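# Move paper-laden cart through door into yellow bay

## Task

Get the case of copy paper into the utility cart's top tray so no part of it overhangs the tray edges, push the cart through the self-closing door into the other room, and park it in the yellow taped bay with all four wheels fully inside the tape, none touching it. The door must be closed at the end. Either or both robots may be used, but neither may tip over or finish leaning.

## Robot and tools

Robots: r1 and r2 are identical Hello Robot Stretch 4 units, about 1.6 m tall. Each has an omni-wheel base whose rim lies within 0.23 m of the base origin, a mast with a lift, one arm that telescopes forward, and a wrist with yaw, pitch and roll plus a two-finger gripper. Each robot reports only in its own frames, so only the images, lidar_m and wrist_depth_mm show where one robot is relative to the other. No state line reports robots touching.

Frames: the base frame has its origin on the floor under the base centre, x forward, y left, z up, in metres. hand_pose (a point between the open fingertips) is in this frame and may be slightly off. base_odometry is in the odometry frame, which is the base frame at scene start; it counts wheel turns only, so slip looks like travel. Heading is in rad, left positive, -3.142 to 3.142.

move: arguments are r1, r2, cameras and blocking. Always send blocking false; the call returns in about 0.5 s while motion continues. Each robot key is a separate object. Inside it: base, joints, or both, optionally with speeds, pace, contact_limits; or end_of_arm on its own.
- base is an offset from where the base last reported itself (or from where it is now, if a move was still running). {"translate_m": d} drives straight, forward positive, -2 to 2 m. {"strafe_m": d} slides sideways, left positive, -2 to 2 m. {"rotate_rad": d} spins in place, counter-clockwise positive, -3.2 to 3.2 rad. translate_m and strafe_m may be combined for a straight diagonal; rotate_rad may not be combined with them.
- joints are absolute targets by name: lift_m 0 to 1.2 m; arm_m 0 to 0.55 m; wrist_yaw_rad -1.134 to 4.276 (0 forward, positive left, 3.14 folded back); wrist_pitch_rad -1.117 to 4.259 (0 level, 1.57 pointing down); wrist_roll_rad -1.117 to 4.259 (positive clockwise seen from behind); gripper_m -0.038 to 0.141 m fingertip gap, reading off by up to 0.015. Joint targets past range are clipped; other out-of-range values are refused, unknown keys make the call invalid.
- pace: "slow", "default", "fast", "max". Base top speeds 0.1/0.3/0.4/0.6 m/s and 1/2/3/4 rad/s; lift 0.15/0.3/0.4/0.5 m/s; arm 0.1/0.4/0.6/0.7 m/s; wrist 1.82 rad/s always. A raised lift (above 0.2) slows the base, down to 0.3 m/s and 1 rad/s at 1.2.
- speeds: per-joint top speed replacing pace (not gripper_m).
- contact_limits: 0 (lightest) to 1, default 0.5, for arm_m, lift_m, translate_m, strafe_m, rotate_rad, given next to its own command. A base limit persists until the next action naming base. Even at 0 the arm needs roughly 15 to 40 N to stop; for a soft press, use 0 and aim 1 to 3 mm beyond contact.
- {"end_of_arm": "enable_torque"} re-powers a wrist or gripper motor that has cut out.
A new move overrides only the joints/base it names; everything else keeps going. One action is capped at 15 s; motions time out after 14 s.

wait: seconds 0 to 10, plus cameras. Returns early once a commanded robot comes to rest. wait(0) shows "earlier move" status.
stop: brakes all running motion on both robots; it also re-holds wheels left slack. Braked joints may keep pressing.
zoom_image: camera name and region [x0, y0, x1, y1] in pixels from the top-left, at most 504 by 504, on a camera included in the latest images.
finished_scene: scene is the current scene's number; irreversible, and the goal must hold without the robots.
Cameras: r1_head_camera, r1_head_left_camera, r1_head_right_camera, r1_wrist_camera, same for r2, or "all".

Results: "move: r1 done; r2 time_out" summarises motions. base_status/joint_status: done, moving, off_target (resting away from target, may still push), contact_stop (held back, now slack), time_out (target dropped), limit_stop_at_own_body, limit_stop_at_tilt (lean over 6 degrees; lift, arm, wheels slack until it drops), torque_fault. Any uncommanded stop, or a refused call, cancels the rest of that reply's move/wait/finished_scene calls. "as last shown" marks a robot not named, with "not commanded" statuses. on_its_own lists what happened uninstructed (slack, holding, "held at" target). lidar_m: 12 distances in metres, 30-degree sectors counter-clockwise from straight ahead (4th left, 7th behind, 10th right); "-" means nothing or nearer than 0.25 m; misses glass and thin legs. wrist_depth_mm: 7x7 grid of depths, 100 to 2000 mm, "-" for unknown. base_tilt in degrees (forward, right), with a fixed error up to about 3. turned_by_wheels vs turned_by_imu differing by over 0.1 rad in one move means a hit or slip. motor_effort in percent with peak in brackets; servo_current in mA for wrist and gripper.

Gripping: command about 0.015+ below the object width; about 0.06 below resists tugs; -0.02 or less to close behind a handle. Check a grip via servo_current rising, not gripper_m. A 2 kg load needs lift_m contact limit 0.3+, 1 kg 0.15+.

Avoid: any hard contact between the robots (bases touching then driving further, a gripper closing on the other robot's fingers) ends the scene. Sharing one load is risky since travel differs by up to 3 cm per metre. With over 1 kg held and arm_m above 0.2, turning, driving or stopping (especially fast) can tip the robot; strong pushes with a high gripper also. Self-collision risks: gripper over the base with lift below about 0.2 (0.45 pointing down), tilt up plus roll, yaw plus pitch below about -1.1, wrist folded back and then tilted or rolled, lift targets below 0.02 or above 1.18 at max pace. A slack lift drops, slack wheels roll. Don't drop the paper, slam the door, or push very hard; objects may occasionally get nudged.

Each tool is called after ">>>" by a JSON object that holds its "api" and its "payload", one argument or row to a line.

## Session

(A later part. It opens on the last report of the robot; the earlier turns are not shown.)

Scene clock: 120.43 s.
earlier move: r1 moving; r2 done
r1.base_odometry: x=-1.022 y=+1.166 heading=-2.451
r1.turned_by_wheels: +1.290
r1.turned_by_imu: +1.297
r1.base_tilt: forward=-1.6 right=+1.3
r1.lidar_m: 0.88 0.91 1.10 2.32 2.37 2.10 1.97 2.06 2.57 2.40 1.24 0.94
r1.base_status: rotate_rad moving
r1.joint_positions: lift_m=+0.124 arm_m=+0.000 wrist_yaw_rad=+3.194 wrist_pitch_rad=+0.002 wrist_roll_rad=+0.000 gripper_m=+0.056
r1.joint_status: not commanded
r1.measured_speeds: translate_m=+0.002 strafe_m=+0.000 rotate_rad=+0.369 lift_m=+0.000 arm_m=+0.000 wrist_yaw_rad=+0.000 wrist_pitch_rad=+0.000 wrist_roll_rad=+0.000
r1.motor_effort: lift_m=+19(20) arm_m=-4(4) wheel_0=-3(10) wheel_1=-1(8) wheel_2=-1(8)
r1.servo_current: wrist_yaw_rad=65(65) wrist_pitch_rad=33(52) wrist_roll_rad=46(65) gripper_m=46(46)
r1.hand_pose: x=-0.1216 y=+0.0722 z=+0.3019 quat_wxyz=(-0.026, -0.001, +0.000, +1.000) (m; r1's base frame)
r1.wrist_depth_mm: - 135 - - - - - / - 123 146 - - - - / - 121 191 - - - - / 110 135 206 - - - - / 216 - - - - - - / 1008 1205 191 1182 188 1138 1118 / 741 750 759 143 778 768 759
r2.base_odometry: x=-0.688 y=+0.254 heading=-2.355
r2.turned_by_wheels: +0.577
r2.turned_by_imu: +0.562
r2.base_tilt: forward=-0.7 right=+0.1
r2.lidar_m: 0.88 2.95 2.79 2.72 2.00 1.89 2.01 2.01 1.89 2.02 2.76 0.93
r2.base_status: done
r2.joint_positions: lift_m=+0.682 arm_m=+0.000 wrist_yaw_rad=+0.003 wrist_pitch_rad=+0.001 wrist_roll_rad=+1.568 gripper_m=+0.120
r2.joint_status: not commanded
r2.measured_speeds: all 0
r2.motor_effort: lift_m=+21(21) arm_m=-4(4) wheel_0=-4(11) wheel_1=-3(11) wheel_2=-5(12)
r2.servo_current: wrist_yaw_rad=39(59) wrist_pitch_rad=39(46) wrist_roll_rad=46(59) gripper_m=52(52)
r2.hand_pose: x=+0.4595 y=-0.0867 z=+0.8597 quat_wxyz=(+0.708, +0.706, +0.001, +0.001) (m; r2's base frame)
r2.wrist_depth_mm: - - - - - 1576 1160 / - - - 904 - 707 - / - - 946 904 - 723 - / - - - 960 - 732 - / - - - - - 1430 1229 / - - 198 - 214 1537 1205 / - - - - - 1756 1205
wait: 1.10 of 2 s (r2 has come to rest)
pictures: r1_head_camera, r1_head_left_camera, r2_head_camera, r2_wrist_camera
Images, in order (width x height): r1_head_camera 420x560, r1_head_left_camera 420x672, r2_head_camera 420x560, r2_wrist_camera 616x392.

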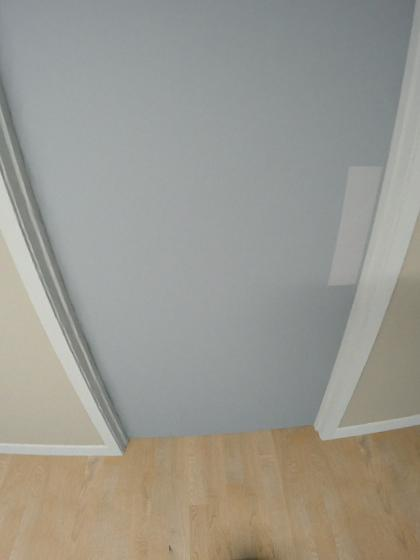

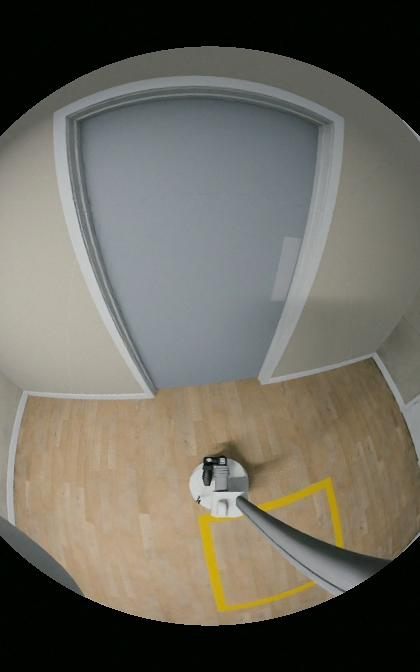

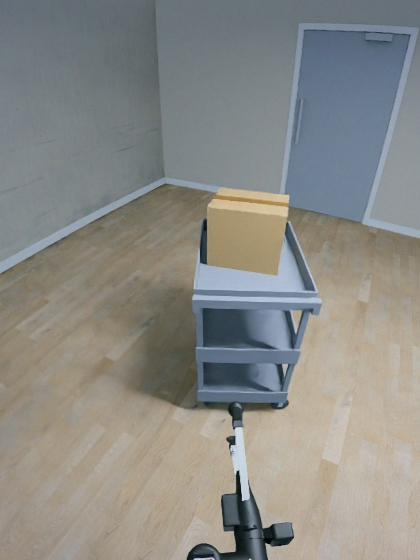

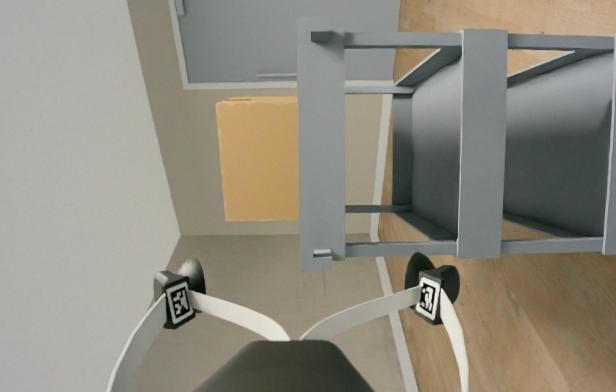

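>>> {"api": "move", "payload": {
  "r1": {"base":{"rotate_rad":0.04}},
  "r2": {"base":{"rotate_rad":-0.12}},
  "blocking": false,
  "cameras": []
}}

>>> {"api": "wait", "payload": {
  "seconds": 1,
  "cameras": []
}}

>>> {"api": "move", "payload": {
  "r1": {"base":{"translate_m":1.1,"strafe_m":-0.06},"pace":"default","contact_limits":{"translate_m":0.7}},
  "r2": {"base":{"translate_m":0.3,"strafe_m":0.02}},
  "blocking": false,
  "cameras": []
}}

>>> {"api": "wait", "payload": {
  "seconds": 3,
  "cameras": ["r2_wrist_camera","r1_head_camera"]
}}

Scene clock: 144.00 s.
earlier move: r1 done
move: r1 moving; r2 moving
r1.base_odometry: x=-1.022 y=+1.166 heading=-2.383
r1.turned_by_wheels: +0.068
r1.turned_by_imu: +0.068
r1.base_tilt: forward=-1.6 right=+1.3
r1.lidar_m: 0.88 0.92 1.16 2.30 2.39 2.05 1.96 2.07 2.50 2.38 1.18 0.93
r1.base_status: rotate_rad moving
r1.joint_positions: lift_m=+0.124 arm_m=+0.000 wrist_yaw_rad=+3.194 wrist_pitch_rad=+0.002 wrist_roll_rad=+0.000 gripper_m=+0.056
r1.joint_status: not commanded
r1.measured_speeds: all 0
r1.motor_effort: lift_m=+19(20) arm_m=-4(4) wheel_0=+1(7) wheel_1=-4(6) wheel_2=+0(6)
r1.servo_current: wrist_yaw_rad=39(72) wrist_pitch_rad=46(46) wrist_roll_rad=59(59) gripper_m=52(52)
r1.hand_pose: x=-0.1216 y=+0.0722 z=+0.3019 quat_wxyz=(-0.026, -0.001, +0.000, +1.000) (m; r1's base frame)
r1.wrist_depth_mm: - 135 - - - - - / - 123 146 - - - - / - 121 191 - - - - / 110 135 207 - - - - / 216 - - - - - - / 228 1229 192 1182 187 1138 1118 / 750 759 750 143 768 759 759
r2.base_odometry: x=-0.688 y=+0.254 heading=-2.474
r2.turned_by_wheels: -0.119
r2.turned_by_imu: -0.115
r2.base_tilt: forward=-0.7 right=+0.1
r2.lidar_m: 0.89 3.01 2.79 2.85 2.06 1.92 1.95 2.11 1.94 1.94 2.47 0.95
r2.base_status: rotate_rad moving
r2.joint_positions: lift_m=+0.682 arm_m=+0.000 wrist_yaw_rad=+0.002 wrist_pitch_rad=+0.001 wrist_roll_rad=+1.568 gripper_m=+0.120
r2.joint_status: not commanded
r2.measured_speeds: translate_m=+0.000 strafe_m=+0.000 rotate_rad=-0.017 lift_m=+0.000 arm_m=+0.000 wrist_yaw_rad=+0.000 wrist_pitch_rad=+0.000 wrist_roll_rad=+0.000
r2.motor_effort: lift_m=+21(21) arm_m=-4(4) wheel_0=+4(9) wheel_1=+3(8) wheel_2=+4(9)
r2.servo_current: wrist_yaw_rad=52(59) wrist_pitch_rad=39(52) wrist_roll_rad=52(59) gripper_m=52(59)
r2.hand_pose: x=+0.4595 y=-0.0867 z=+0.8597 quat_wxyz=(+0.708, +0.706, +0.001, +0.001) (m; r2's base frame)
r2.wrist_depth_mm: - - - - - 1708 1182 / - - - - - 1576 1205 / - - - - - 741 - / - - - 960 - 741 - / - - 1008 976 - 750 - / - - 198 750 214 1430 1182 / - - - - - 1708 1229
pictures: none
No camera images: "cameras" was empty.

Scene clock: 144.07 s.
earlier move: r1 done; r2 moving
r1.base_odometry: x=-1.022 y=+1.166 heading=-2.383
r1.turned_by_wheels: +0.000
r1.turned_by_imu: +0.000
r1.base_tilt: forward=-1.6 right=+1.3
r1.lidar_m: 0.88 0.91 1.19 2.30 2.40 2.03 1.96 2.06 2.50 2.38 1.15 0.93
r1.base_status: done
r1.joint_positions: lift_m=+0.124 arm_m=+0.000 wrist_yaw_rad=+3.194 wrist_pitch_rad=+0.002 wrist_roll_rad=+0.000 gripper_m=+0.056
r1.joint_status: not commanded
r1.measured_speeds: all 0
r1.motor_effort: lift_m=+20(20) arm_m=-4(4) wheel_0=-3(7) wheel_1=-2(6) wheel_2=+0(6)
r1.servo_current: wrist_yaw_rad=65(72) wrist_pitch_rad=52(52) wrist_roll_rad=39(59) gripper_m=33(52)
r1.hand_pose: x=-0.1216 y=+0.0722 z=+0.3019 quat_wxyz=(-0.026, -0.001, +0.000, +1.000) (m; r1's base frame)
r1.wrist_depth_mm: - 135 - - - - - / - 123 146 - - - - / - 121 192 - - - - / 110 136 206 - - - - / 216 - - - - - - / 228 1182 192 1182 187 1160 1098 / 741 750 750 143 788 759 759
r2.base_odometry: x=-0.688 y=+0.254 heading=-2.474
r2.turned_by_wheels: +0.000
r2.turned_by_imu: +0.000
r2.base_tilt: forward=-0.7 right=+0.1
r2.lidar_m: 0.89 3.03 2.80 2.88 2.09 1.90 1.95 2.06 1.89 1.97 2.48 0.96
r2.base_status: rotate_rad moving
r2.joint_positions: lift_m=+0.682 arm_m=+0.000 wrist_yaw_rad=+0.002 wrist_pitch_rad=+0.001 wrist_roll_rad=+1.568 gripper_m=+0.120
r2.joint_status: not commanded
r2.measured_speeds: all 0
r2.motor_effort: lift_m=+21(21) arm_m=-4(4) wheel_0=+4(9) wheel_1=+2(8) wheel_2=+3(9)
r2.servo_current: wrist_yaw_rad=46(59) wrist_pitch_rad=46(52) wrist_roll_rad=46(59) gripper_m=52(59)
r2.hand_pose: x=+0.4595 y=-0.0867 z=+0.8597 quat_wxyz=(+0.708, +0.706, +0.001, +0.001) (m; r2's base frame)
r2.wrist_depth_mm: - - - - - 1661 1182 / - - - - - 1618 1182 / - - - - - 750 - / - - - 946 - 741 - / - - 1008 976 - 750 - / - - 198 741 214 1430 1182 / - - - - - 1708 1205
wait: 0.07 of 1 s (r1 has come to rest)
pictures: none
No camera images: "cameras" was empty.

Scene clock: 144.57 s.
earlier move: r2 done
move: r1 moving; r2 moving
r1.base_odometry: x=-1.045 y=+1.145 heading=-2.382
r1.turned_by_wheels: +0.000
r1.turned_by_imu: +0.000
r1.base_tilt: forward=-1.6 right=+1.2
r1.lidar_m: 0.84 0.87 1.12 2.30 2.39 2.10 2.00 2.09 2.47 2.40 1.13 0.91
r1.base_status: translate_m moving; strafe_m moving
r1.joint_positions: lift_m=+0.124 arm_m=+0.000 wrist_yaw_rad=+3.194 wrist_pitch_rad=+0.002 wrist_roll_rad=+0.000 gripper_m=+0.056
r1.joint_status: not commanded
r1.measured_speeds: translate_m=+0.122 strafe_m=-0.006 rotate_rad=+0.003 lift_m=+0.000 arm_m=+0.000 wrist_yaw_rad=+0.000 wrist_pitch_rad=+0.000 wrist_roll_rad=+0.000
r1.motor_effort: lift_m=+19(20) arm_m=-4(4) wheel_0=+8(9) wheel_1=+3(7) wheel_2=-8(9)
r1.servo_current: wrist_yaw_rad=46(59) wrist_pitch_rad=46(46) wrist_roll_rad=52(59) gripper_m=33(46)
r1.contact_limits: translate_m 0.7
r1.hand_pose: x=-0.1216 y=+0.0722 z=+0.3019 quat_wxyz=(-0.026, -0.001, +0.000, +1.000) (m; r1's base frame)
r1.wrist_depth_mm: - 135 - - - - - / - 122 145 - - - - / - 121 190 - - - - / 110 136 205 - - - - / 216 - - - - - - / 1025 1205 192 1182 187 1138 1098 / 750 750 750 143 778 750 750
r2.base_odometry: x=-0.711 y=+0.233 heading=-2.475
r2.turned_by_wheels: -0.001
r2.turned_by_imu: -0.001
r2.base_tilt: forward=-0.7 right=+0.0
r2.lidar_m: 0.84 3.03 2.77 2.84 2.12 1.93 1.99 2.08 1.94 1.99 2.51 0.93
r2.base_status: translate_m moving; strafe_m moving
r2.joint_positions: lift_m=+0.682 arm_m=+0.000 wrist_yaw_rad=+0.002 wrist_pitch_rad=+0.001 wrist_roll_rad=+1.568 gripper_m=+0.120
r2.joint_status: not commanded
r2.measured_speeds: translate_m=+0.122 strafe_m=+0.007 rotate_rad=+0.001 lift_m=+0.000 arm_m=+0.000 wrist_yaw_rad=+0.000 wrist_pitch_rad=+0.000 wrist_roll_rad=+0.000
r2.motor_effort: lift_m=+21(21) arm_m=-4(4) wheel_0=+8(8) wheel_1=+8(9) wheel_2=-13(13)
r2.servo_current: wrist_yaw_rad=52(52) wrist_pitch_rad=52(52) wrist_roll_rad=33(59) gripper_m=46(59)
r2.hand_pose: x=+0.4595 y=-0.0867 z=+0.8597 quat_wxyz=(+0.708, +0.706, +0.001, +0.001) (m; r2's base frame)
r2.wrist_depth_mm: - - - - - 1661 1160 / - - - - - 1576 1182 / - - - 904 - 732 - / - - 946 917 - 732 - / - - 976 960 - 715 - / - - 198 683 214 1397 1182 / - - - - - 1756 1205
pictures: none
No camera images: "cameras" was empty.

Scene clock: 146.57 s.
earlier move: r1 moving; r2 done
r1.base_odometry: x=-1.457 y=+0.795 heading=-2.382
r1.turned_by_wheels: +0.000
r1.turned_by_imu: +0.000
r1.base_tilt: forward=-1.6 right=+1.3
r1.lidar_m: 0.31 0.33 0.49 0.98 2.43 2.65 2.53 2.69 2.48 1.02 0.46 0.33
r1.base_status: translate_m moving; strafe_m moving
r1.joint_positions: lift_m=+0.124 arm_m=+0.000 wrist_yaw_rad=+3.194 wrist_pitch_rad=+0.002 wrist_roll_rad=+0.000 gripper_m=+0.056
r1.joint_status: not commanded
r1.measured_speeds: translate_m=+0.300 strafe_m=-0.016 rotate_rad=-0.002 lift_m=+0.000 arm_m=+0.000 wrist_yaw_rad=+0.000 wrist_pitch_rad=+0.000 wrist_roll_rad=+0.000
r1.motor_effort: lift_m=+20(20) arm_m=-4(4) wheel_0=+8(9) wheel_1=+4(7) wheel_2=-6(10)
r1.servo_current: wrist_yaw_rad=52(72) wrist_pitch_rad=46(52) wrist_roll_rad=46(65) gripper_m=46(46)
r1.contact_limits: translate_m 0.7
r1.hand_pose: x=-0.1216 y=+0.0722 z=+0.3019 quat_wxyz=(-0.026, -0.001, +0.000, +1.000) (m; r1's base frame)
r1.wrist_depth_mm: - 134 - - - - - / - 122 145 - - - - / - 121 190 - - - - / 110 136 204 - - - - / 216 - - - - - - / 227 1205 193 1205 187 1138 1098 / 750 759 759 788 788 759 750
r2.base_odometry: x=-0.911 y=+0.053 heading=-2.474
r2.turned_by_wheels: +0.000
r2.turned_by_imu: +0.001
r2.base_tilt: forward=-0.6 right=+0.0
r2.lidar_m: 0.61 2.88 2.65 2.69 2.34 2.17 2.22 2.22 2.04 2.10 2.67 0.65
r2.base_status: done
r2.joint_positions: lift_m=+0.682 arm_m=+0.000 wrist_yaw_rad=+0.002 wrist_pitch_rad=+0.001 wrist_roll_rad=+1.568 gripper_m=+0.120
r2.joint_status: not commanded
r2.measured_speeds: all 0
r2.motor_effort: lift_m=+21(21) arm_m=-4(4) wheel_0=+2(11) wheel_1=+4(10) wheel_2=-4(14)
r2.servo_current: wrist_yaw_rad=59(59) wrist_pitch_rad=46(52) wrist_roll_rad=52(59) gripper_m=52(59)
r2.hand_pose: x=+0.4595 y=-0.0867 z=+0.8597 quat_wxyz=(+0.708, +0.706, +0.001, +0.001) (m; r2's base frame)
r2.wrist_depth_mm: - - - 449 - - 452 / - - - 452 - 854 452 / - - 647 449 - - 449 / - - 676 452 - - 445 / - - 683 452 1042 - 445 / - - 198 389 196 - 449 / - - - - 473 452 449
wait: 2.00 of 3 s (r2 has come to rest)
pictures: r1_head_camera, r2_wrist_camera
Images, in order (width x height): r1_head_camera 420x560, r2_wrist_camera 616x392.

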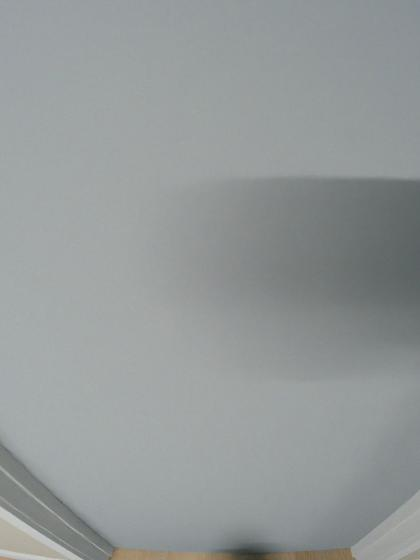

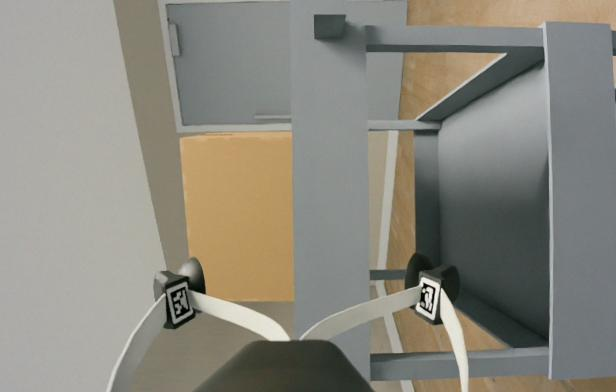

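>>> {"api": "zoom_image", "payload": {
  "camera": "r2_wrist_camera",
  "region": [250, 0, 450, 392]
}}

>>> {"api": "wait", "payload": {
  "seconds": 0.2,
  "cameras": ["r1_head_camera","r1_head_left_camera","r2_head_camera","r2_head_left_camera"]
}}

Scaled by 1.286.

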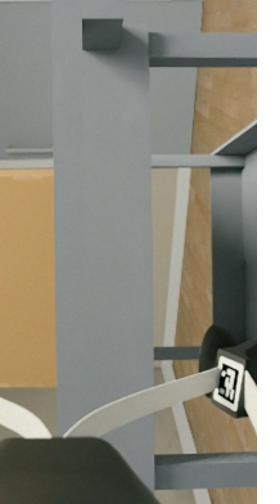

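Scene clock: 155.67 s.
earlier move: r1 contact_stop
r1.base_odometry: x=-1.583 y=+0.686 heading=-2.595
r1.turned_by_wheels: -0.213
r1.turned_by_imu: -0.159
r1.base_tilt: forward=-1.6 right=+1.3
r1.lidar_m: 0.25 0.25 0.25 0.49 2.35 2.90 2.68 2.71 2.62 1.30 0.37 0.25
r1.base_status: translate_m contact_stop (by the wheels' count: +0.736 of +1.100); strafe_m contact_stop (by the wheels' count: -0.046 of -0.060)
r1.joint_positions: lift_m=+0.124 arm_m=+0.000 wrist_yaw_rad=+3.194 wrist_pitch_rad=+0.002 wrist_roll_rad=+0.000 gripper_m=+0.056
r1.joint_status: not commanded
r1.measured_speeds: all 0
r1.on_its_own: the wheels are slack since a contact_stop
r1.motor_effort: lift_m=+19(20) arm_m=+4(5) wheel_0=+0(30) wheel_1=+0(31) wheel_2=+0(32)
r1.servo_current: wrist_yaw_rad=33(72) wrist_pitch_rad=46(52) wrist_roll_rad=46(78) gripper_m=39(52)
r1.contact_limits: translate_m 0.7
r1.hand_pose: x=-0.1217 y=+0.0723 z=+0.3019 quat_wxyz=(-0.026, -0.001, +0.000, +1.000) (m; r1's base frame)
r1.wrist_depth_mm: - 135 - - - - - / - 120 135 - - - - / - 120 188 - - - - / 111 136 208 - - - - / 216 1983 - - - - - / 1008 1205 194 1205 187 1160 1118 / 741 750 750 798 788 768 798
r2.base_odometry: x=-0.911 y=+0.053 heading=-2.474
r2.turned_by_wheels: +0.000
r2.turned_by_imu: +0.001
r2.base_tilt: forward=-0.7 right=+0.1
r2.lidar_m: 0.60 2.88 2.65 2.71 2.35 2.17 2.22 2.27 2.05 2.10 2.65 0.64
r2.base_status: done
r2.joint_positions: lift_m=+0.682 arm_m=+0.000 wrist_yaw_rad=+0.002 wrist_pitch_rad=+0.001 wrist_roll_rad=+1.568 gripper_m=+0.120
r2.joint_status: not commanded
r2.measured_speeds: all 0
r2.motor_effort: lift_m=+21(21) arm_m=-4(5) wheel_0=+2(11) wheel_1=+4(10) wheel_2=-4(14)
r2.servo_current: wrist_yaw_rad=52(65) wrist_pitch_rad=39(52) wrist_roll_rad=26(65) gripper_m=46(59)
r2.hand_pose: x=+0.4595 y=-0.0867 z=+0.8597 quat_wxyz=(+0.708, +0.706, +0.001, +0.001) (m; r2's base frame)
r2.wrist_depth_mm: - - - 449 - - 452 / - - - 449 - 866 449 / - - 654 452 - - 449 / - - 676 449 - - 449 / - - 691 449 1025 - 449 / - - 198 384 195 - 449 / - - - - 480 449 445
wait: 0.00 of 0.2 s (r1 has come to rest)
pictures: r1_head_camera, r1_head_left_camera, r2_head_camera, r2_head_left_camera
Images, in order (width x height): r1_head_camera 420x560, r1_head_left_camera 420x672, r2_head_camera 420x560, r2_head_left_camera 420x672.

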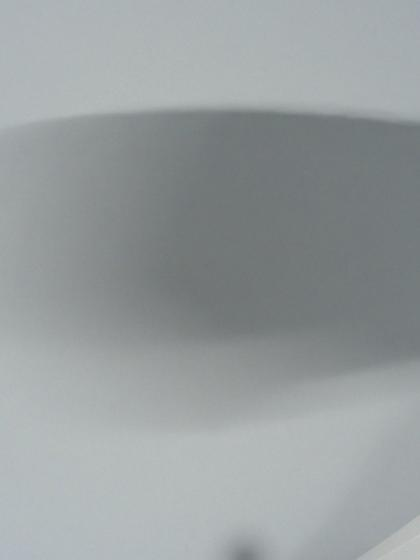

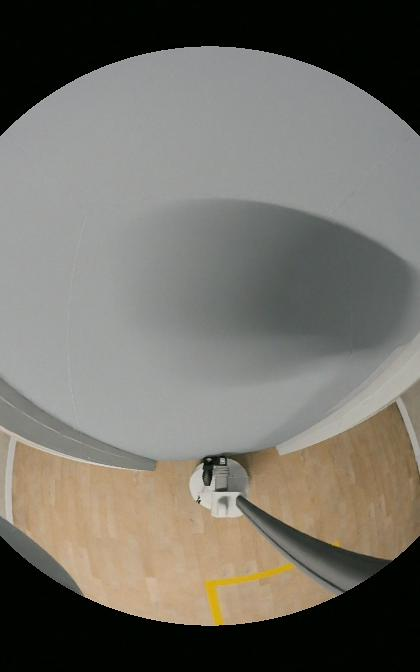

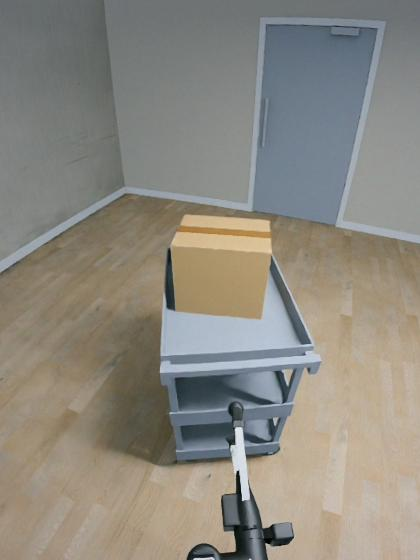

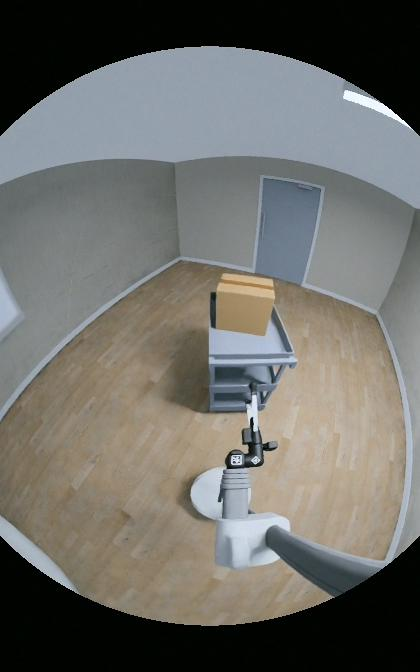

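>>> {"api": "move", "payload": {
  "r1": {"base":{"translate_m":-0.08}},
  "r2": {"base":{"translate_m":0.195},"pace":"slow","contact_limits":{"translate_m":0.2}},
  "blocking": false,
  "cameras": []
}}

>>> {"api": "wait", "payload": {
  "seconds": 1,
  "cameras": []
}}

>>> {"api": "move", "payload": {
  "r1": {"base":{"rotate_rad":0.17}},
  "blocking": false,
  "cameras": []
}}

>>> {"api": "wait", "payload": {
  "seconds": 1,
  "cameras": []
}}

>>> {"api": "wait", "payload": {
  "seconds": 2,
  "cameras": ["r1_head_camera","r1_head_left_camera","r2_head_camera","r2_wrist_camera"]
}}

Scene clock: 168.77 s.
move: r1 moving; r2 moving
r1.base_odometry: x=-1.556 y=+0.702 heading=-2.596
r1.turned_by_wheels: +0.000
r1.turned_by_imu: -0.001
r1.base_tilt: forward=-1.6 right=+1.2
r1.lidar_m: 0.25 0.25 0.29 0.47 2.35 2.89 2.64 2.69 2.62 2.35 0.39 0.25
r1.base_status: translate_m moving
r1.joint_positions: lift_m=+0.124 arm_m=+0.000 wrist_yaw_rad=+3.194 wrist_pitch_rad=+0.002 wrist_roll_rad=+0.000 gripper_m=+0.056
r1.joint_status: not commanded
r1.measured_speeds: translate_m=-0.123 strafe_m=+0.000 rotate_rad=-0.002 lift_m=+0.000 arm_m=+0.000 wrist_yaw_rad=+0.000 wrist_pitch_rad=+0.000 wrist_roll_rad=+0.000
r1.motor_effort: lift_m=+19(19) arm_m=+4(4) wheel_0=-7(8) wheel_1=-7(7) wheel_2=+9(10)
r1.servo_current: wrist_yaw_rad=59(59) wrist_pitch_rad=46(52) wrist_roll_rad=46(65) gripper_m=39(46)
r1.hand_pose: x=-0.1217 y=+0.0723 z=+0.3019 quat_wxyz=(-0.026, -0.001, +0.000, +1.000) (m; r1's base frame)
r1.wrist_depth_mm: - 135 - - - - - / - 121 145 - - - - / - 120 189 - - - - / 111 136 208 - - - - / 216 1921 - - - - - / 227 1205 194 1160 187 1138 1118 / 750 750 759 788 788 768 798
r2.base_odometry: x=-0.921 y=+0.045 heading=-2.474
r2.turned_by_wheels: +0.000
r2.turned_by_imu: +0.001
r2.base_tilt: forward=-0.7 right=+0.1
r2.lidar_m: 0.58 2.88 2.65 2.68 2.34 2.20 2.24 2.23 2.08 2.10 2.68 0.64
r2.base_status: translate_m moving
r2.joint_positions: lift_m=+0.682 arm_m=+0.000 wrist_yaw_rad=+0.002 wrist_pitch_rad=+0.001 wrist_roll_rad=+1.568 gripper_m=+0.120
r2.joint_status: not commanded
r2.measured_speeds: translate_m=+0.048 strafe_m=+0.000 rotate_rad=+0.001 lift_m=+0.000 arm_m=+0.000 wrist_yaw_rad=+0.000 wrist_pitch_rad=+0.000 wrist_roll_rad=+0.000
r2.motor_effort: lift_m=+21(21) arm_m=-4(4) wheel_0=+4(8) wheel_1=+5(7) wheel_2=-10(10)
r2.servo_current: wrist_yaw_rad=46(52) wrist_pitch_rad=46(52) wrist_roll_rad=52(52) gripper_m=52(59)
r2.contact_limits: translate_m 0.2
r2.hand_pose: x=+0.4595 y=-0.0867 z=+0.8597 quat_wxyz=(+0.708, +0.706, +0.001, +0.001) (m; r2's base frame)
r2.wrist_depth_mm: - - - 436 - 1808 445 / - - - 439 - 878 445 / - - 647 439 1042 - 436 / - - 654 439 - - 436 / - - 676 439 439 - 436 / - - 200 377 198 - 439 / - - - - - 442 442
pictures: none
No camera images: "cameras" was empty.

Scene clock: 169.70 s.
earlier move: r1 done; r2 moving
r1.base_odometry: x=-1.514 y=+0.728 heading=-2.596
r1.turned_by_wheels: +0.000
r1.turned_by_imu: +0.000
r1.base_tilt: forward=-1.6 right=+1.2
r1.lidar_m: 0.26 0.28 0.35 0.49 2.34 2.85 2.60 2.64 2.64 2.39 0.49 0.30
r1.base_status: done
r1.joint_positions: lift_m=+0.124 arm_m=+0.000 wrist_yaw_rad=+3.194 wrist_pitch_rad=+0.002 wrist_roll_rad=+0.000 gripper_m=+0.056
r1.joint_status: not commanded
r1.measured_speeds: all 0
r1.motor_effort: lift_m=+19(20) arm_m=+4(4) wheel_0=-3(8) wheel_1=-2(8) wheel_2=+0(10)
r1.servo_current: wrist_yaw_rad=46(65) wrist_pitch_rad=33(52) wrist_roll_rad=52(65) gripper_m=39(46)
r1.hand_pose: x=-0.1217 y=+0.0723 z=+0.3019 quat_wxyz=(-0.026, -0.001, +0.000, +1.000) (m; r1's base frame)
r1.wrist_depth_mm: - 134 - - - - - / - 120 142 - - - - / - 119 186 - - - - / 111 136 211 - - - - / 215 1983 - - - - - / 991 1229 193 1205 187 1138 1118 / 741 759 741 809 798 759 809
r2.base_odometry: x=-0.985 y=-0.005 heading=-2.474
r2.turned_by_wheels: +0.000
r2.turned_by_imu: +0.000
r2.base_tilt: forward=-0.7 right=+0.0
r2.lidar_m: 0.51 2.85 2.61 2.64 2.45 2.25 2.33 2.25 2.10 2.14 2.72 0.56
r2.base_status: translate_m moving
r2.joint_positions: lift_m=+0.682 arm_m=+0.000 wrist_yaw_rad=+0.002 wrist_pitch_rad=+0.001 wrist_roll_rad=+1.568 gripper_m=+0.120
r2.joint_status: not commanded
r2.measured_speeds: translate_m=+0.098 strafe_m=+0.001 rotate_rad=+0.003 lift_m=+0.000 arm_m=+0.000 wrist_yaw_rad=+0.000 wrist_pitch_rad=+0.000 wrist_roll_rad=+0.000
r2.motor_effort: lift_m=+21(21) arm_m=-4(4) wheel_0=+5(11) wheel_1=+5(7) wheel_2=-8(12)
r2.servo_current: wrist_yaw_rad=52(65) wrist_pitch_rad=39(52) wrist_roll_rad=46(59) gripper_m=46(59)
r2.contact_limits: translate_m 0.2
r2.hand_pose: x=+0.4595 y=-0.0867 z=+0.8597 quat_wxyz=(+0.708, +0.706, +0.001, +0.001) (m; r2's base frame)
r2.wrist_depth_mm: - - - 362 368 1576 480 / - - - 359 - 1756 - / - - 569 362 359 - - / - - 580 357 359 - - / - - 591 359 357 - - / - - 200 300 200 - - / - - - - - 1756 484
wait: 0.93 of 1 s (r1 has come to rest)
pictures: none
No camera images: "cameras" was empty.

Scene clock: 170.20 s.
earlier move: r2 moving
move: r1 moving
r1.base_odometry: x=-1.515 y=+0.728 heading=-2.432
r1.turned_by_wheels: +0.163
r1.turned_by_imu: +0.164
r1.base_tilt: forward=-1.6 right=+1.3
r1.lidar_m: 0.25 0.28 0.40 0.84 2.41 2.69 2.60 2.74 2.49 0.83 0.39 0.28
r1.base_status: rotate_rad moving
r1.joint_positions: lift_m=+0.124 arm_m=+0.000 wrist_yaw_rad=+3.194 wrist_pitch_rad=+0.002 wrist_roll_rad=+0.000 gripper_m=+0.056
r1.joint_status: not commanded
r1.measured_speeds: translate_m=-0.001 strafe_m=-0.001 rotate_rad=+0.189 lift_m=+0.000 arm_m=+0.000 wrist_yaw_rad=+0.000 wrist_pitch_rad=+0.000 wrist_roll_rad=+0.000
r1.motor_effort: lift_m=+19(20) arm_m=+4(4) wheel_0=-4(8) wheel_1=-2(8) wheel_2=-1(7)
r1.servo_current: wrist_yaw_rad=33(52) wrist_pitch_rad=39(52) wrist_roll_rad=59(59) gripper_m=39(46)
r1.hand_pose: x=-0.1217 y=+0.0723 z=+0.3019 quat_wxyz=(-0.026, -0.001, +0.000, +1.000) (m; r1's base frame)
r1.wrist_depth_mm: - 135 - - - - - / - 120 143 - - - - / - 120 177 - - - - / 111 135 213 - - - - / 216 1983 - - - - - / 976 1182 194 1182 187 1182 1138 / 741 750 750 788 788 759 809
r2.base_odometry: x=-1.024 y=-0.036 heading=-2.474
r2.turned_by_wheels: +0.000
r2.turned_by_imu: +0.000
r2.base_tilt: forward=-0.7 right=+0.1
r2.lidar_m: 0.45 2.84 2.59 2.63 2.50 2.31 2.33 2.26 2.12 2.17 2.76 0.49
r2.base_status: translate_m moving
r2.joint_positions: lift_m=+0.682 arm_m=+0.000 wrist_yaw_rad=+0.002 wrist_pitch_rad=+0.001 wrist_roll_rad=+1.568 gripper_m=+0.120
r2.joint_status: not commanded
r2.measured_speeds: translate_m=+0.099 strafe_m=+0.002 rotate_rad=-0.001 lift_m=+0.000 arm_m=+0.000 wrist_yaw_rad=+0.000 wrist_pitch_rad=+0.000 wrist_roll_rad=+0.000
r2.motor_effort: lift_m=+21(21) arm_m=-4(4) wheel_0=+4(6) wheel_1=+5(6) wheel_2=-8(10)
r2.servo_current: wrist_yaw_rad=52(52) wrist_pitch_rad=39(39) wrist_roll_rad=33(59) gripper_m=46(52)
r2.contact_limits: translate_m 0.2
r2.hand_pose: x=+0.4595 y=-0.0867 z=+0.8597 quat_wxyz=(+0.708, +0.706, +0.001, +0.001) (m; r2's base frame)
r2.wrist_depth_mm: - - - 309 310 1708 496 / - - - 309 309 842 - / - - 508 310 309 904 - / - - 525 310 310 - - / - - 544 310 307 - - / - - 200 249 214 - - / - - - - - 1661 488
pictures: none
No camera images: "cameras" was empty.

Scene clock: 170.57 s.
earlier move: r1 done; r2 moving
r1.base_odometry: x=-1.515 y=+0.728 heading=-2.426
r1.turned_by_wheels: +0.006
r1.turned_by_imu: +0.006
r1.base_tilt: forward=-1.6 right=+1.3
r1.lidar_m: 0.25 0.25 0.40 0.82 2.42 2.67 2.60 2.70 2.47 0.79 0.40 0.27
r1.base_status: done
r1.joint_positions: lift_m=+0.124 arm_m=+0.000 wrist_yaw_rad=+3.194 wrist_pitch_rad=+0.002 wrist_roll_rad=+0.000 gripper_m=+0.056
r1.joint_status: not commanded
r1.measured_speeds: all 0
r1.motor_effort: lift_m=+19(20) arm_m=+4(4) wheel_0=-4(8) wheel_1=-2(8) wheel_2=-2(7)
r1.servo_current: wrist_yaw_rad=46(65) wrist_pitch_rad=39(52) wrist_roll_rad=59(59) gripper_m=39(52)
r1.hand_pose: x=-0.1217 y=+0.0723 z=+0.3019 quat_wxyz=(-0.026, -0.001, +0.000, +1.000) (m; r1's base frame)
r1.wrist_depth_mm: - 135 - - - - - / - 119 142 - - - - / - 120 187 - - - - / 111 135 213 - - - - / 216 1983 - - - - - / 976 1205 194 1182 187 1138 1118 / 750 750 750 798 778 759 809
r2.base_odometry: x=-1.048 y=-0.055 heading=-2.474
r2.turned_by_wheels: +0.000
r2.turned_by_imu: +0.000
r2.base_tilt: forward=-0.7 right=+0.1
r2.lidar_m: 0.41 2.82 2.59 2.63 2.57 2.34 2.40 2.31 2.11 2.17 2.77 0.47
r2.base_status: translate_m moving
r2.joint_positions: lift_m=+0.682 arm_m=+0.000 wrist_yaw_rad=+0.002 wrist_pitch_rad=+0.001 wrist_roll_rad=+1.568 gripper_m=+0.120
r2.joint_status: not commanded
r2.measured_speeds: translate_m=+0.066 strafe_m=+0.000 rotate_rad=+0.004 lift_m=+0.000 arm_m=+0.000 wrist_yaw_rad=+0.000 wrist_pitch_rad=+0.000 wrist_roll_rad=+0.000
r2.motor_effort: lift_m=+21(21) arm_m=-4(4) wheel_0=+7(7) wheel_1=+4(6) wheel_2=-7(10)
r2.servo_current: wrist_yaw_rad=46(52) wrist_pitch_rad=46(46) wrist_roll_rad=52(59) gripper_m=52(52)
r2.contact_limits: translate_m 0.2
r2.hand_pose: x=+0.4595 y=-0.0867 z=+0.8597 quat_wxyz=(+0.708, +0.706, +0.001, +0.001) (m; r2's base frame)
r2.wrist_depth_mm: - - - 220 281 1661 496 / - - - 220 279 854 - / - - 484 219 279 831 - / - - 496 219 277 878 - / - - 512 218 279 866 - / - - 200 219 200 - - / - - - - - 1708 492
wait: 0.37 of 1 s (r1 has come to rest)
pictures: none
No camera images: "cameras" was empty.

Scene clock: 171.50 s.
earlier move: r2 done
r1.base_odometry: x=-1.515 y=+0.728 heading=-2.426
r1.turned_by_wheels: +0.000
r1.turned_by_imu: +0.000
r1.base_tilt: forward=-1.6 right=+1.2
r1.lidar_m: 0.25 0.27 0.38 0.85 2.44 2.71 2.58 2.73 2.50 0.79 0.40 0.28
r1.base_status: done
r1.joint_positions: lift_m=+0.124 arm_m=+0.000 wrist_yaw_rad=+3.194 wrist_pitch_rad=+0.002 wrist_roll_rad=+0.000 gripper_m=+0.056
r1.joint_status: not commanded
r1.measured_speeds: all 0
r1.motor_effort: lift_m=+19(20) arm_m=+4(4) wheel_0=-4(8) wheel_1=-2(8) wheel_2=-2(7)
r1.servo_current: wrist_yaw_rad=46(72) wrist_pitch_rad=39(52) wrist_roll_rad=72(72) gripper_m=46(52)
r1.hand_pose: x=-0.1217 y=+0.0723 z=+0.3019 quat_wxyz=(-0.026, -0.001, +0.000, +1.000) (m; r1's base frame)
r1.wrist_depth_mm: - 135 - - - - - / - 120 143 - - - - / - 119 186 - - - - / 111 135 213 - - - - / 216 1921 - - - - - / 991 1205 194 1182 188 1160 1118 / 750 759 750 798 788 759 798
r2.base_odometry: x=-1.064 y=-0.067 heading=-2.474
r2.turned_by_wheels: +0.000
r2.turned_by_imu: +0.000
r2.base_tilt: forward=-0.7 right=+0.0
r2.lidar_m: 0.41 2.79 2.58 2.61 2.56 2.37 2.39 2.31 2.13 2.16 2.76 0.44
r2.base_status: done
r2.joint_positions: lift_m=+0.682 arm_m=+0.000 wrist_yaw_rad=+0.002 wrist_pitch_rad=+0.001 wrist_roll_rad=+1.568 gripper_m=+0.120
r2.joint_status: not commanded
r2.measured_speeds: all 0
r2.motor_effort: lift_m=+21(21) arm_m=-4(4) wheel_0=+4(7) wheel_1=+4(6) wheel_2=-7(10)
r2.servo_current: wrist_yaw_rad=46(65) wrist_pitch_rad=39(46) wrist_roll_rad=52(65) gripper_m=52(59)
r2.contact_limits: translate_m 0.2
r2.hand_pose: x=+0.4595 y=-0.0867 z=+0.8597 quat_wxyz=(+0.708, +0.706, +0.001, +0.001) (m; r2's base frame)
r2.wrist_depth_mm: - - - 196 256 1661 496 / - - - 197 257 1618 - / - - 455 197 256 854 - / - - 473 196 256 854 - / - - 484 196 257 854 - / - - 200 195 200 - - / - - - - - 1756 496
wait: 0.93 of 2 s (r2 has come to rest)
pictures: r1_head_camera, r1_head_left_camera, r2_head_camera, r2_wrist_camera
Images, in order (width x height): r1_head_camera 420x560, r1_head_left_camera 420x672, r2_head_camera 420x560, r2_wrist_camera 616x392.

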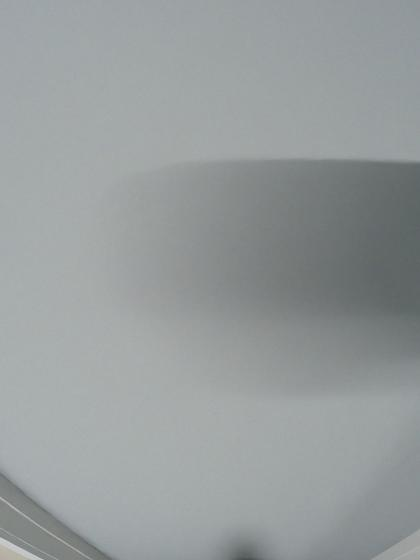

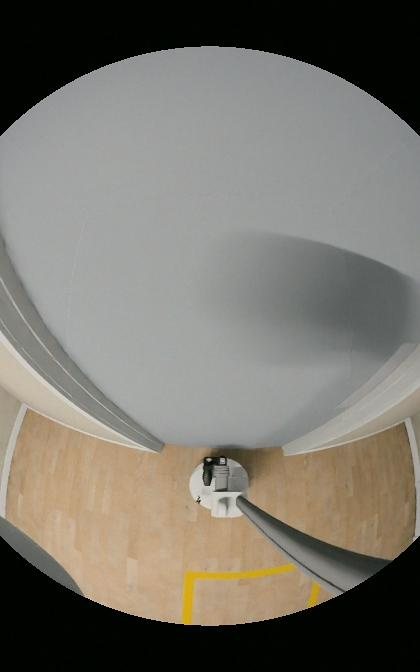

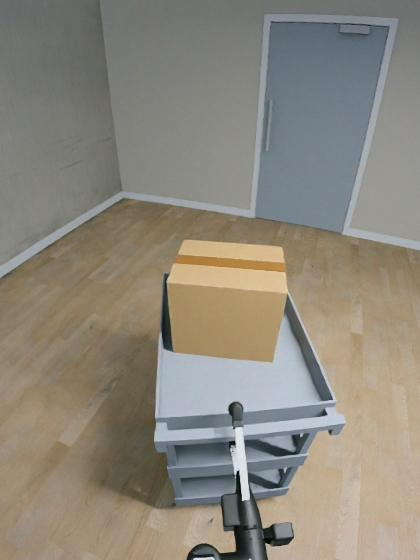

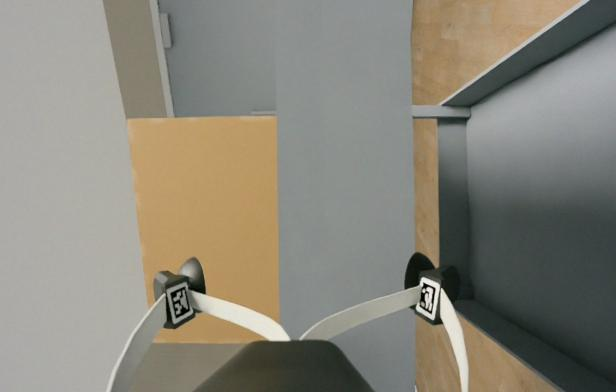

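>>> {"api": "move", "payload": {
  "r1": {"base":{"strafe_m":-0.12}},
  "r2": {"joints":{"gripper_m":-0.025}},
  "blocking": false,
  "cameras": []
}}

>>> {"api": "wait", "payload": {
  "seconds": 1,
  "cameras": []
}}

>>> {"api": "wait", "payload": {
  "seconds": 1,
  "cameras": []
}}

>>> {"api": "move", "payload": {
  "r1": {"base":{"translate_m":0.4},"pace":"slow","contact_limits":{"translate_m":1.0}},
  "r2": {"base":{"strafe_m":-0.35},"pace":"slow"},
  "blocking": false,
  "cameras": []
}}

>>> {"api": "wait", "payload": {
  "seconds": 4,
  "cameras": []
}}

>>> {"api": "wait", "payload": {
  "seconds": 1,
  "cameras": ["r1_head_left_camera","r2_head_camera","r2_wrist_camera"]
}}

Scene clock: 181.17 s.
move: r1 moving; r2 moving
r1.base_odometry: x=-1.538 y=+0.755 heading=-2.426
r1.turned_by_wheels: +0.000
r1.turned_by_imu: +0.000
r1.base_tilt: forward=-1.6 right=+1.3
r1.lidar_m: 0.25 0.29 0.38 0.83 2.47 2.69 2.59 2.76 2.45 0.79 0.41 0.28
r1.base_status: strafe_m moving
r1.joint_positions: lift_m=+0.124 arm_m=+0.000 wrist_yaw_rad=+3.194 wrist_pitch_rad=+0.002 wrist_roll_rad=+0.000 gripper_m=+0.056
r1.joint_status: not commanded
r1.measured_speeds: translate_m=+0.000 strafe_m=-0.141 rotate_rad=+0.002 lift_m=+0.000 arm_m=+0.000 wrist_yaw_rad=+0.000 wrist_pitch_rad=+0.000 wrist_roll_rad=+0.000
r1.motor_effort: lift_m=+20(20) arm_m=+3(4) wheel_0=+12(12) wheel_1=-9(9) wheel_2=+0(2)
r1.servo_current: wrist_yaw_rad=33(65) wrist_pitch_rad=46(52) wrist_roll_rad=39(59) gripper_m=33(46)
r1.hand_pose: x=-0.1217 y=+0.0723 z=+0.3019 quat_wxyz=(-0.026, -0.001, +0.000, +1.000) (m; r1's base frame)
r1.wrist_depth_mm: - 135 - - - - - / - 121 144 - - - - / - 121 189 - - - - / 111 136 208 - - - - / 216 1983 - - - - - / 991 1205 193 1182 187 1160 1118 / 741 741 759 798 788 768 798
r2.base_odometry: x=-1.064 y=-0.067 heading=-2.474
r2.turned_by_wheels: +0.000
r2.turned_by_imu: +0.000
r2.base_tilt: forward=-0.7 right=+0.1
r2.lidar_m: 0.43 2.81 2.57 2.62 2.54 2.35 2.42 2.28 2.15 2.19 2.72 0.45
r2.base_status: not commanded
r2.joint_positions: lift_m=+0.682 arm_m=+0.000 wrist_yaw_rad=+0.002 wrist_pitch_rad=+0.001 wrist_roll_rad=+1.568 gripper_m=+0.106
r2.joint_status: gripper_m moving
r2.measured_speeds: all 0
r2.motor_effort: lift_m=+21(21) arm_m=-4(4) wheel_0=+5(5) wheel_1=+4(4) wheel_2=-7(7)
r2.servo_current: wrist_yaw_rad=46(52) wrist_pitch_rad=39(46) wrist_roll_rad=33(59) gripper_m=104(104)
r2.contact_limits: translate_m 0.2
r2.hand_pose: x=+0.4595 y=-0.0867 z=+0.8597 quat_wxyz=(+0.708, +0.706, +0.001, +0.001) (m; r2's base frame)
r2.wrist_depth_mm: - - - 197 257 1708 500 / - - - 198 257 1576 - / - - 459 196 256 866 - / - - 473 196 256 854 - / - - 484 196 256 854 - / - - 196 196 190 - - / - - - - - 1708 496
pictures: none
No camera images: "cameras" was empty.

Scene clock: 182.17 s.
earlier move: r1 moving; r2 moving
r1.base_odometry: x=-1.593 y=+0.818 heading=-2.426
r1.turned_by_wheels: +0.000
r1.turned_by_imu: -0.001
r1.base_tilt: forward=-1.6 right=+1.3
r1.lidar_m: 0.26 0.27 0.41 0.87 2.56 2.66 2.58 2.71 2.35 0.81 0.41 0.28
r1.base_status: strafe_m moving
r1.joint_positions: lift_m=+0.124 arm_m=+0.000 wrist_yaw_rad=+3.194 wrist_pitch_rad=+0.002 wrist_roll_rad=+0.000 gripper_m=+0.056
r1.joint_status: not commanded
r1.measured_speeds: all 0
r1.motor_effort: lift_m=+19(20) arm_m=+4(4) wheel_0=-2(12) wheel_1=-1(10) wheel_2=+0(2)
r1.servo_current: wrist_yaw_rad=39(65) wrist_pitch_rad=46(52) wrist_roll_rad=39(65) gripper_m=39(46)
r1.hand_pose: x=-0.1217 y=+0.0723 z=+0.3019 quat_wxyz=(-0.026, -0.001, +0.000, +1.000) (m; r1's base frame)
r1.wrist_depth_mm: - 135 - - - - - / - 120 142 - - - - / - 120 177 - - - - / 111 136 212 - - - - / 216 1983 - - - - - / 991 1160 193 1182 188 1160 1118 / 741 759 750 798 778 759 798
r2.base_odometry: x=-1.064 y=-0.067 heading=-2.474
r2.turned_by_wheels: +0.000
r2.turned_by_imu: +0.000
r2.base_tilt: forward=-0.6 right=+0.1
r2.lidar_m: 0.41 2.83 2.59 2.63 2.56 2.37 2.39 2.31 2.14 2.17 2.79 0.45
r2.base_status: not commanded
r2.joint_positions: lift_m=+0.682 arm_m=+0.000 wrist_yaw_rad=+0.002 wrist_pitch_rad=+0.001 wrist_roll_rad=+1.568 gripper_m=+0.001
r2.joint_status: gripper_m moving
r2.measured_speeds: translate_m=+0.001 strafe_m=+0.000 rotate_rad=+0.000 lift_m=+0.000 arm_m=+0.000 wrist_yaw_rad=+0.000 wrist_pitch_rad=+0.000 wrist_roll_rad=+0.000
r2.motor_effort: lift_m=+21(21) arm_m=-4(4) wheel_0=+4(5) wheel_1=+4(4) wheel_2=-5(7)
r2.servo_current: wrist_yaw_rad=52(59) wrist_pitch_rad=39(46) wrist_roll_rad=46(59) gripper_m=286(286)
r2.contact_limits: translate_m 0.2
r2.hand_pose: x=+0.4595 y=-0.0867 z=+0.8597 quat_wxyz=(+0.708, +0.706, +0.001, +0.001) (m; r2's base frame)
r2.wrist_depth_mm: - - - 195 254 1708 496 / - - - 195 255 1708 - / - - 455 195 254 854 - / - - 473 194 255 854 - / - - 488 195 253 854 - / - - 189 194 182 - - / - - - - - 1618 488
wait: 1.00 s; no rest
pictures: none
No camera images: "cameras" was empty.

Scene clock: 182.23 s.
earlier move: r1 done; r2 moving
r1.base_odometry: x=-1.593 y=+0.818 heading=-2.426
r1.turned_by_wheels: +0.000
r1.turned_by_imu: +0.000
r1.base_tilt: forward=-1.6 right=+1.2
r1.lidar_m: 0.26 0.28 0.41 0.83 2.56 2.68 2.60 2.75 2.37 0.82 0.40 0.25
r1.base_status: done
r1.joint_positions: lift_m=+0.124 arm_m=+0.000 wrist_yaw_rad=+3.194 wrist_pitch_rad=+0.002 wrist_roll_rad=+0.000 gripper_m=+0.056
r1.joint_status: not commanded
r1.measured_speeds: all 0
r1.motor_effort: lift_m=+19(20) arm_m=+4(4) wheel_0=-1(12) wheel_1=-1(10) wheel_2=+0(2)
r1.servo_current: wrist_yaw_rad=59(65) wrist_pitch_rad=39(52) wrist_roll_rad=46(65) gripper_m=39(46)
r1.hand_pose: x=-0.1217 y=+0.0723 z=+0.3019 quat_wxyz=(-0.026, -0.001, +0.000, +1.000) (m; r1's base frame)
r1.wrist_depth_mm: - 135 - - - - - / - 119 142 - - - - / - 120 177 - - - - / 111 136 213 - - - - / 216 1983 - - - - - / 991 1182 194 1182 187 1138 1118 / 759 759 750 788 788 759 809
r2.base_odometry: x=-1.064 y=-0.067 heading=-2.474
r2.turned_by_wheels: +0.000
r2.turned_by_imu: +0.000
r2.base_tilt: forward=-0.6 right=+0.1
r2.lidar_m: 0.42 2.81 2.55 2.62 2.55 2.36 2.40 2.29 2.13 2.17 2.77 0.47
r2.base_status: not commanded
r2.joint_positions: lift_m=+0.682 arm_m=+0.000 wrist_yaw_rad=+0.002 wrist_pitch_rad=+0.001 wrist_roll_rad=+1.568 gripper_m=-0.006
r2.joint_status: gripper_m moving
r2.measured_speeds: all 0
r2.motor_effort: lift_m=+21(21) arm_m=-4(4) wheel_0=+4(5) wheel_1=+3(4) wheel_2=-5(7)
r2.servo_current: wrist_yaw_rad=39(59) wrist_pitch_rad=39(46) wrist_roll_rad=46(59) gripper_m=312(312)
r2.contact_limits: translate_m 0.2
r2.hand_pose: x=+0.4595 y=-0.0867 z=+0.8597 quat_wxyz=(+0.708, +0.706, +0.001, +0.001) (m; r2's base frame)
r2.wrist_depth_mm: - - - 195 254 1708 500 / - - - 194 253 1808 - / - 462 455 193 254 854 - / - - 466 194 254 854 - / - - 492 193 254 866 - / - - 188 193 179 - - / - - - - - 1708 488
wait: 0.07 of 1 s (r1 has come to rest)
pictures: none
No camera images: "cameras" was empty.

Scene clock: 182.73 s.
earlier move: r2 moving
move: r1 moving; r2 moving
r1.base_odometry: x=-1.603 y=+0.810 heading=-2.426
r1.turned_by_wheels: +0.000
r1.turned_by_imu: +0.000
r1.base_tilt: forward=-1.5 right=+1.3
r1.lidar_m: 0.25 0.27 0.37 0.82 2.55 2.69 2.58 2.75 2.36 0.76 0.39 0.26
r1.base_status: translate_m moving
r1.joint_positions: lift_m=+0.124 arm_m=+0.000 wrist_yaw_rad=+3.194 wrist_pitch_rad=+0.002 wrist_roll_rad=+0.000 gripper_m=+0.056
r1.joint_status: not commanded
r1.measured_speeds: translate_m=+0.048 strafe_m=+0.000 rotate_rad=+0.000 lift_m=+0.000 arm_m=+0.000 wrist_yaw_rad=+0.000 wrist_pitch_rad=+0.000 wrist_roll_rad=+0.000
r1.motor_effort: lift_m=+19(19) arm_m=+4(4) wheel_0=+6(6) wheel_1=+2(4) wheel_2=-6(6)
r1.servo_current: wrist_yaw_rad=46(78) wrist_pitch_rad=39(46) wrist_roll_rad=52(65) gripper_m=39(46)
r1.contact_limits: translate_m 1
r1.hand_pose: x=-0.1217 y=+0.0723 z=+0.3019 quat_wxyz=(-0.026, -0.001, +0.000, +1.000) (m; r1's base frame)
r1.wrist_depth_mm: - 135 - - - - - / - 120 142 - - - - / - 120 177 - - - - / 111 136 212 - - - - / 216 1983 - - - - - / 226 1182 193 1182 187 1138 1118 / 741 750 750 788 788 759 809
r2.base_odometry: x=-1.073 y=-0.056 heading=-2.474
r2.turned_by_wheels: +0.000
r2.turned_by_imu: +0.001
r2.base_tilt: forward=-0.6 right=+0.0
r2.lidar_m: 0.39 2.82 2.59 2.64 2.58 2.36 2.39 2.29 2.12 2.16 2.77 0.44
r2.base_status: strafe_m moving
r2.joint_positions: lift_m=+0.682 arm_m=+0.000 wrist_yaw_rad=+0.007 wrist_pitch_rad=+0.001 wrist_roll_rad=+1.568 gripper_m=-0.023
r2.joint_status: gripper_m moving
r2.measured_speeds: translate_m=+0.000 strafe_m=-0.055 rotate_rad=-0.001 lift_m=+0.000 arm_m=+0.000 wrist_yaw_rad=+0.006 wrist_pitch_rad=+0.000 wrist_roll_rad=+0.000
r2.motor_effort: lift_m=+21(21) arm_m=-4(4) wheel_0=+9(14) wheel_1=-7(9) wheel_2=-1(4)
r2.servo_current: wrist_yaw_rad=46(59) wrist_pitch_rad=39(46) wrist_roll_rad=46(59) gripper_m=156(273)
r2.hand_pose: x=+0.4600 y=-0.0853 z=+0.8597 quat_wxyz=(+0.708, +0.706, +0.003, +0.002) (m; r2's base frame)
r2.wrist_depth_mm: - - - 189 247 1708 - / - - - 189 248 798 - / - 459 452 189 249 854 - / - - 462 189 250 854 - / - - 484 190 250 842 - / - - 187 190 179 - - / - - - - - 1618 480
pictures: none
No camera images: "cameras" was empty.

Scene clock: 186.73 s.
earlier move: r1 moving; r2 moving
r1.base_odometry: x=-1.885 y=+0.564 heading=-2.425
r1.turned_by_wheels: +0.001
r1.turned_by_imu: +0.008
r1.base_tilt: forward=-1.7 right=+1.3
r1.lidar_m: 0.25 - 0.25 0.28 0.60 3.08 2.97 3.15 0.39 0.41 2.37 0.30
r1.base_status: translate_m moving
r1.joint_positions: lift_m=+0.124 arm_m=-0.001 wrist_yaw_rad=+3.208 wrist_pitch_rad=+0.002 wrist_roll_rad=+0.000 gripper_m=+0.056
r1.joint_status: not commanded
r1.measured_speeds: translate_m=+0.050 strafe_m=-0.001 rotate_rad=+0.000 lift_m=+0.000 arm_m=+0.000 wrist_yaw_rad=+0.000 wrist_pitch_rad=+0.000 wrist_roll_rad=+0.000
r1.motor_effort: lift_m=+19(20) arm_m=+11(11) wheel_0=+11(26) wheel_1=+13(18) wheel_2=-12(21)
r1.servo_current: wrist_yaw_rad=65(104) wrist_pitch_rad=39(52) wrist_roll_rad=52(72) gripper_m=39(52)
r1.contact_limits: translate_m 1
r1.hand_pose: x=-0.1232 y=+0.0681 z=+0.3019 quat_wxyz=(-0.033, -0.001, +0.000, +0.999) (m; r1's base frame)
r1.wrist_depth_mm: - - 131 - - - - / - - 130 - - - - / - 113 131 - - - - / - 132 176 - - - - / 195 - - - - - - / 213 1205 194 1182 187 1182 1118 / 211 750 759 798 788 778 809
r2.base_odometry: x=-1.281 y=+0.207 heading=-2.474
r2.turned_by_wheels: +0.000
r2.turned_by_imu: +0.002
r2.base_tilt: forward=-0.7 right=+0.1
r2.lidar_m: 0.29 0.34 2.89 2.94 2.70 2.48 2.56 1.98 1.82 1.85 2.35 0.47
r2.base_status: strafe_m moving
r2.joint_positions: lift_m=+0.682 arm_m=+0.000 wrist_yaw_rad=+0.006 wrist_pitch_rad=+0.001 wrist_roll_rad=+1.568 gripper_m=-0.024
r2.joint_status: all done
r2.measured_speeds: all 0
r2.motor_effort: lift_m=+20(21) arm_m=-3(4) wheel_0=+6(16) wheel_1=-6(9) wheel_2=-1(4)
r2.servo_current: wrist_yaw_rad=65(72) wrist_pitch_rad=33(52) wrist_roll_rad=46(59) gripper_m=91(273)
r2.hand_pose: x=+0.4598 y=-0.0857 z=+0.8597 quat_wxyz=(+0.708, +0.706, +0.003, +0.002) (m; r2's base frame)
r2.wrist_depth_mm: - - - 304 - 1618 1160 / - - - 319 349 359 362 / - - - 286 304 1661 492 / - - - 208 272 1863 - / - - 462 190 247 778 - / - 449 187 172 180 - - / - 427 415 - 213 - -
wait: 4.00 s; no rest
pictures: none
No camera images: "cameras" was empty.

Scene clock: 186.87 s.
earlier move: r1 moving; r2 done
r1.base_odometry: x=-1.890 y=+0.560 heading=-2.426
r1.turned_by_wheels: +0.000
r1.turned_by_imu: +0.000
r1.base_tilt: forward=-1.6 right=+1.3
r1.lidar_m: 0.25 - 0.25 0.28 0.61 3.06 3.00 3.10 0.39 0.40 2.37 0.30
r1.base_status: translate_m moving
r1.joint_positions: lift_m=+0.124 arm_m=-0.001 wrist_yaw_rad=+3.208 wrist_pitch_rad=+0.002 wrist_roll_rad=+0.000 gripper_m=+0.056
r1.joint_status: not commanded
r1.measured_speeds: translate_m=+0.039 strafe_m=+0.000 rotate_rad=-0.003 lift_m=+0.000 arm_m=+0.000 wrist_yaw_rad=+0.000 wrist_pitch_rad=+0.000 wrist_roll_rad=+0.000
r1.motor_effort: lift_m=+19(20) arm_m=+11(11) wheel_0=+10(26) wheel_1=+12(18) wheel_2=-13(21)
r1.servo_current: wrist_yaw_rad=65(104) wrist_pitch_rad=39(52) wrist_roll_rad=46(72) gripper_m=39(52)
r1.contact_limits: translate_m 1
r1.hand_pose: x=-0.1232 y=+0.0681 z=+0.3019 quat_wxyz=(-0.033, -0.001, +0.000, +0.999) (m; r1's base frame)
r1.wrist_depth_mm: - - 131 - - - - / - - 131 - - - - / - 113 132 - - - - / - 132 178 - - - - / 195 - - - - - - / 214 1229 194 1205 187 1138 1138 / 212 750 759 798 788 768 798
r2.base_odometry: x=-1.281 y=+0.207 heading=-2.474
r2.turned_by_wheels: +0.000
r2.turned_by_imu: +0.000
r2.base_tilt: forward=-0.7 right=+0.1
r2.lidar_m: 0.28 0.34 2.91 2.94 2.73 2.50 2.55 1.97 1.82 1.86 2.37 0.47
r2.base_status: done
r2.joint_positions: lift_m=+0.682 arm_m=+0.000 wrist_yaw_rad=+0.006 wrist_pitch_rad=+0.001 wrist_roll_rad=+1.568 gripper_m=-0.024
r2.joint_status: all done
r2.measured_speeds: all 0
r2.motor_effort: lift_m=+21(21) arm_m=-3(4) wheel_0=+8(16) wheel_1=-4(9) wheel_2=-2(4)
r2.servo_current: wrist_yaw_rad=59(72) wrist_pitch_rad=39(52) wrist_roll_rad=39(59) gripper_m=91(273)
r2.hand_pose: x=+0.4598 y=-0.0857 z=+0.8597 quat_wxyz=(+0.708, +0.706, +0.003, +0.002) (m; r2's base frame)
r2.wrist_depth_mm: - - - 304 - 1661 1182 / - - - 319 347 359 359 / - - - 285 303 1708 492 / - - - 208 270 1863 - / - - 459 190 247 778 - / - 449 187 171 181 - - / - 427 415 - 214 - -
wait: 0.13 of 1 s (r2 has come to rest)
pictures: r1_head_left_camera, r2_head_camera, r2_wrist_camera
Images, in order (width x height): r1_head_left_camera 420x672, r2_head_camera 420x560, r2_wrist_camera 616x392.

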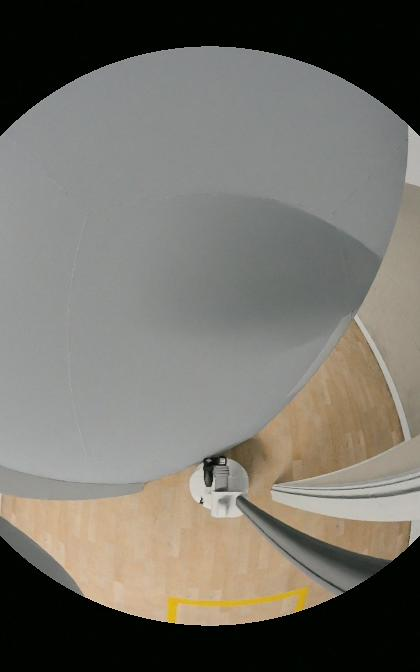

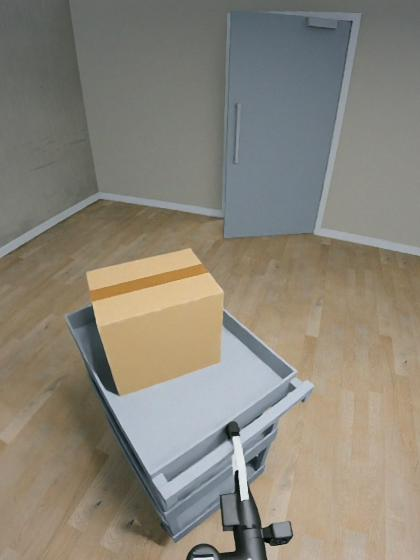

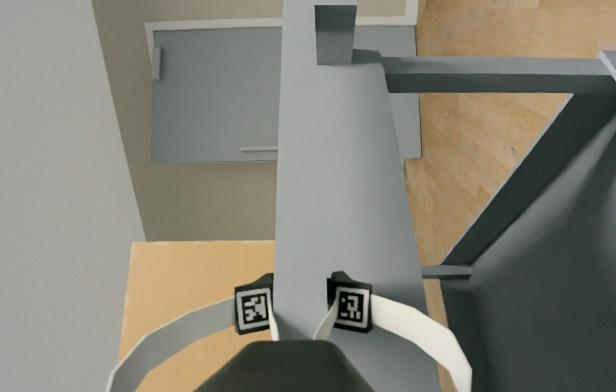

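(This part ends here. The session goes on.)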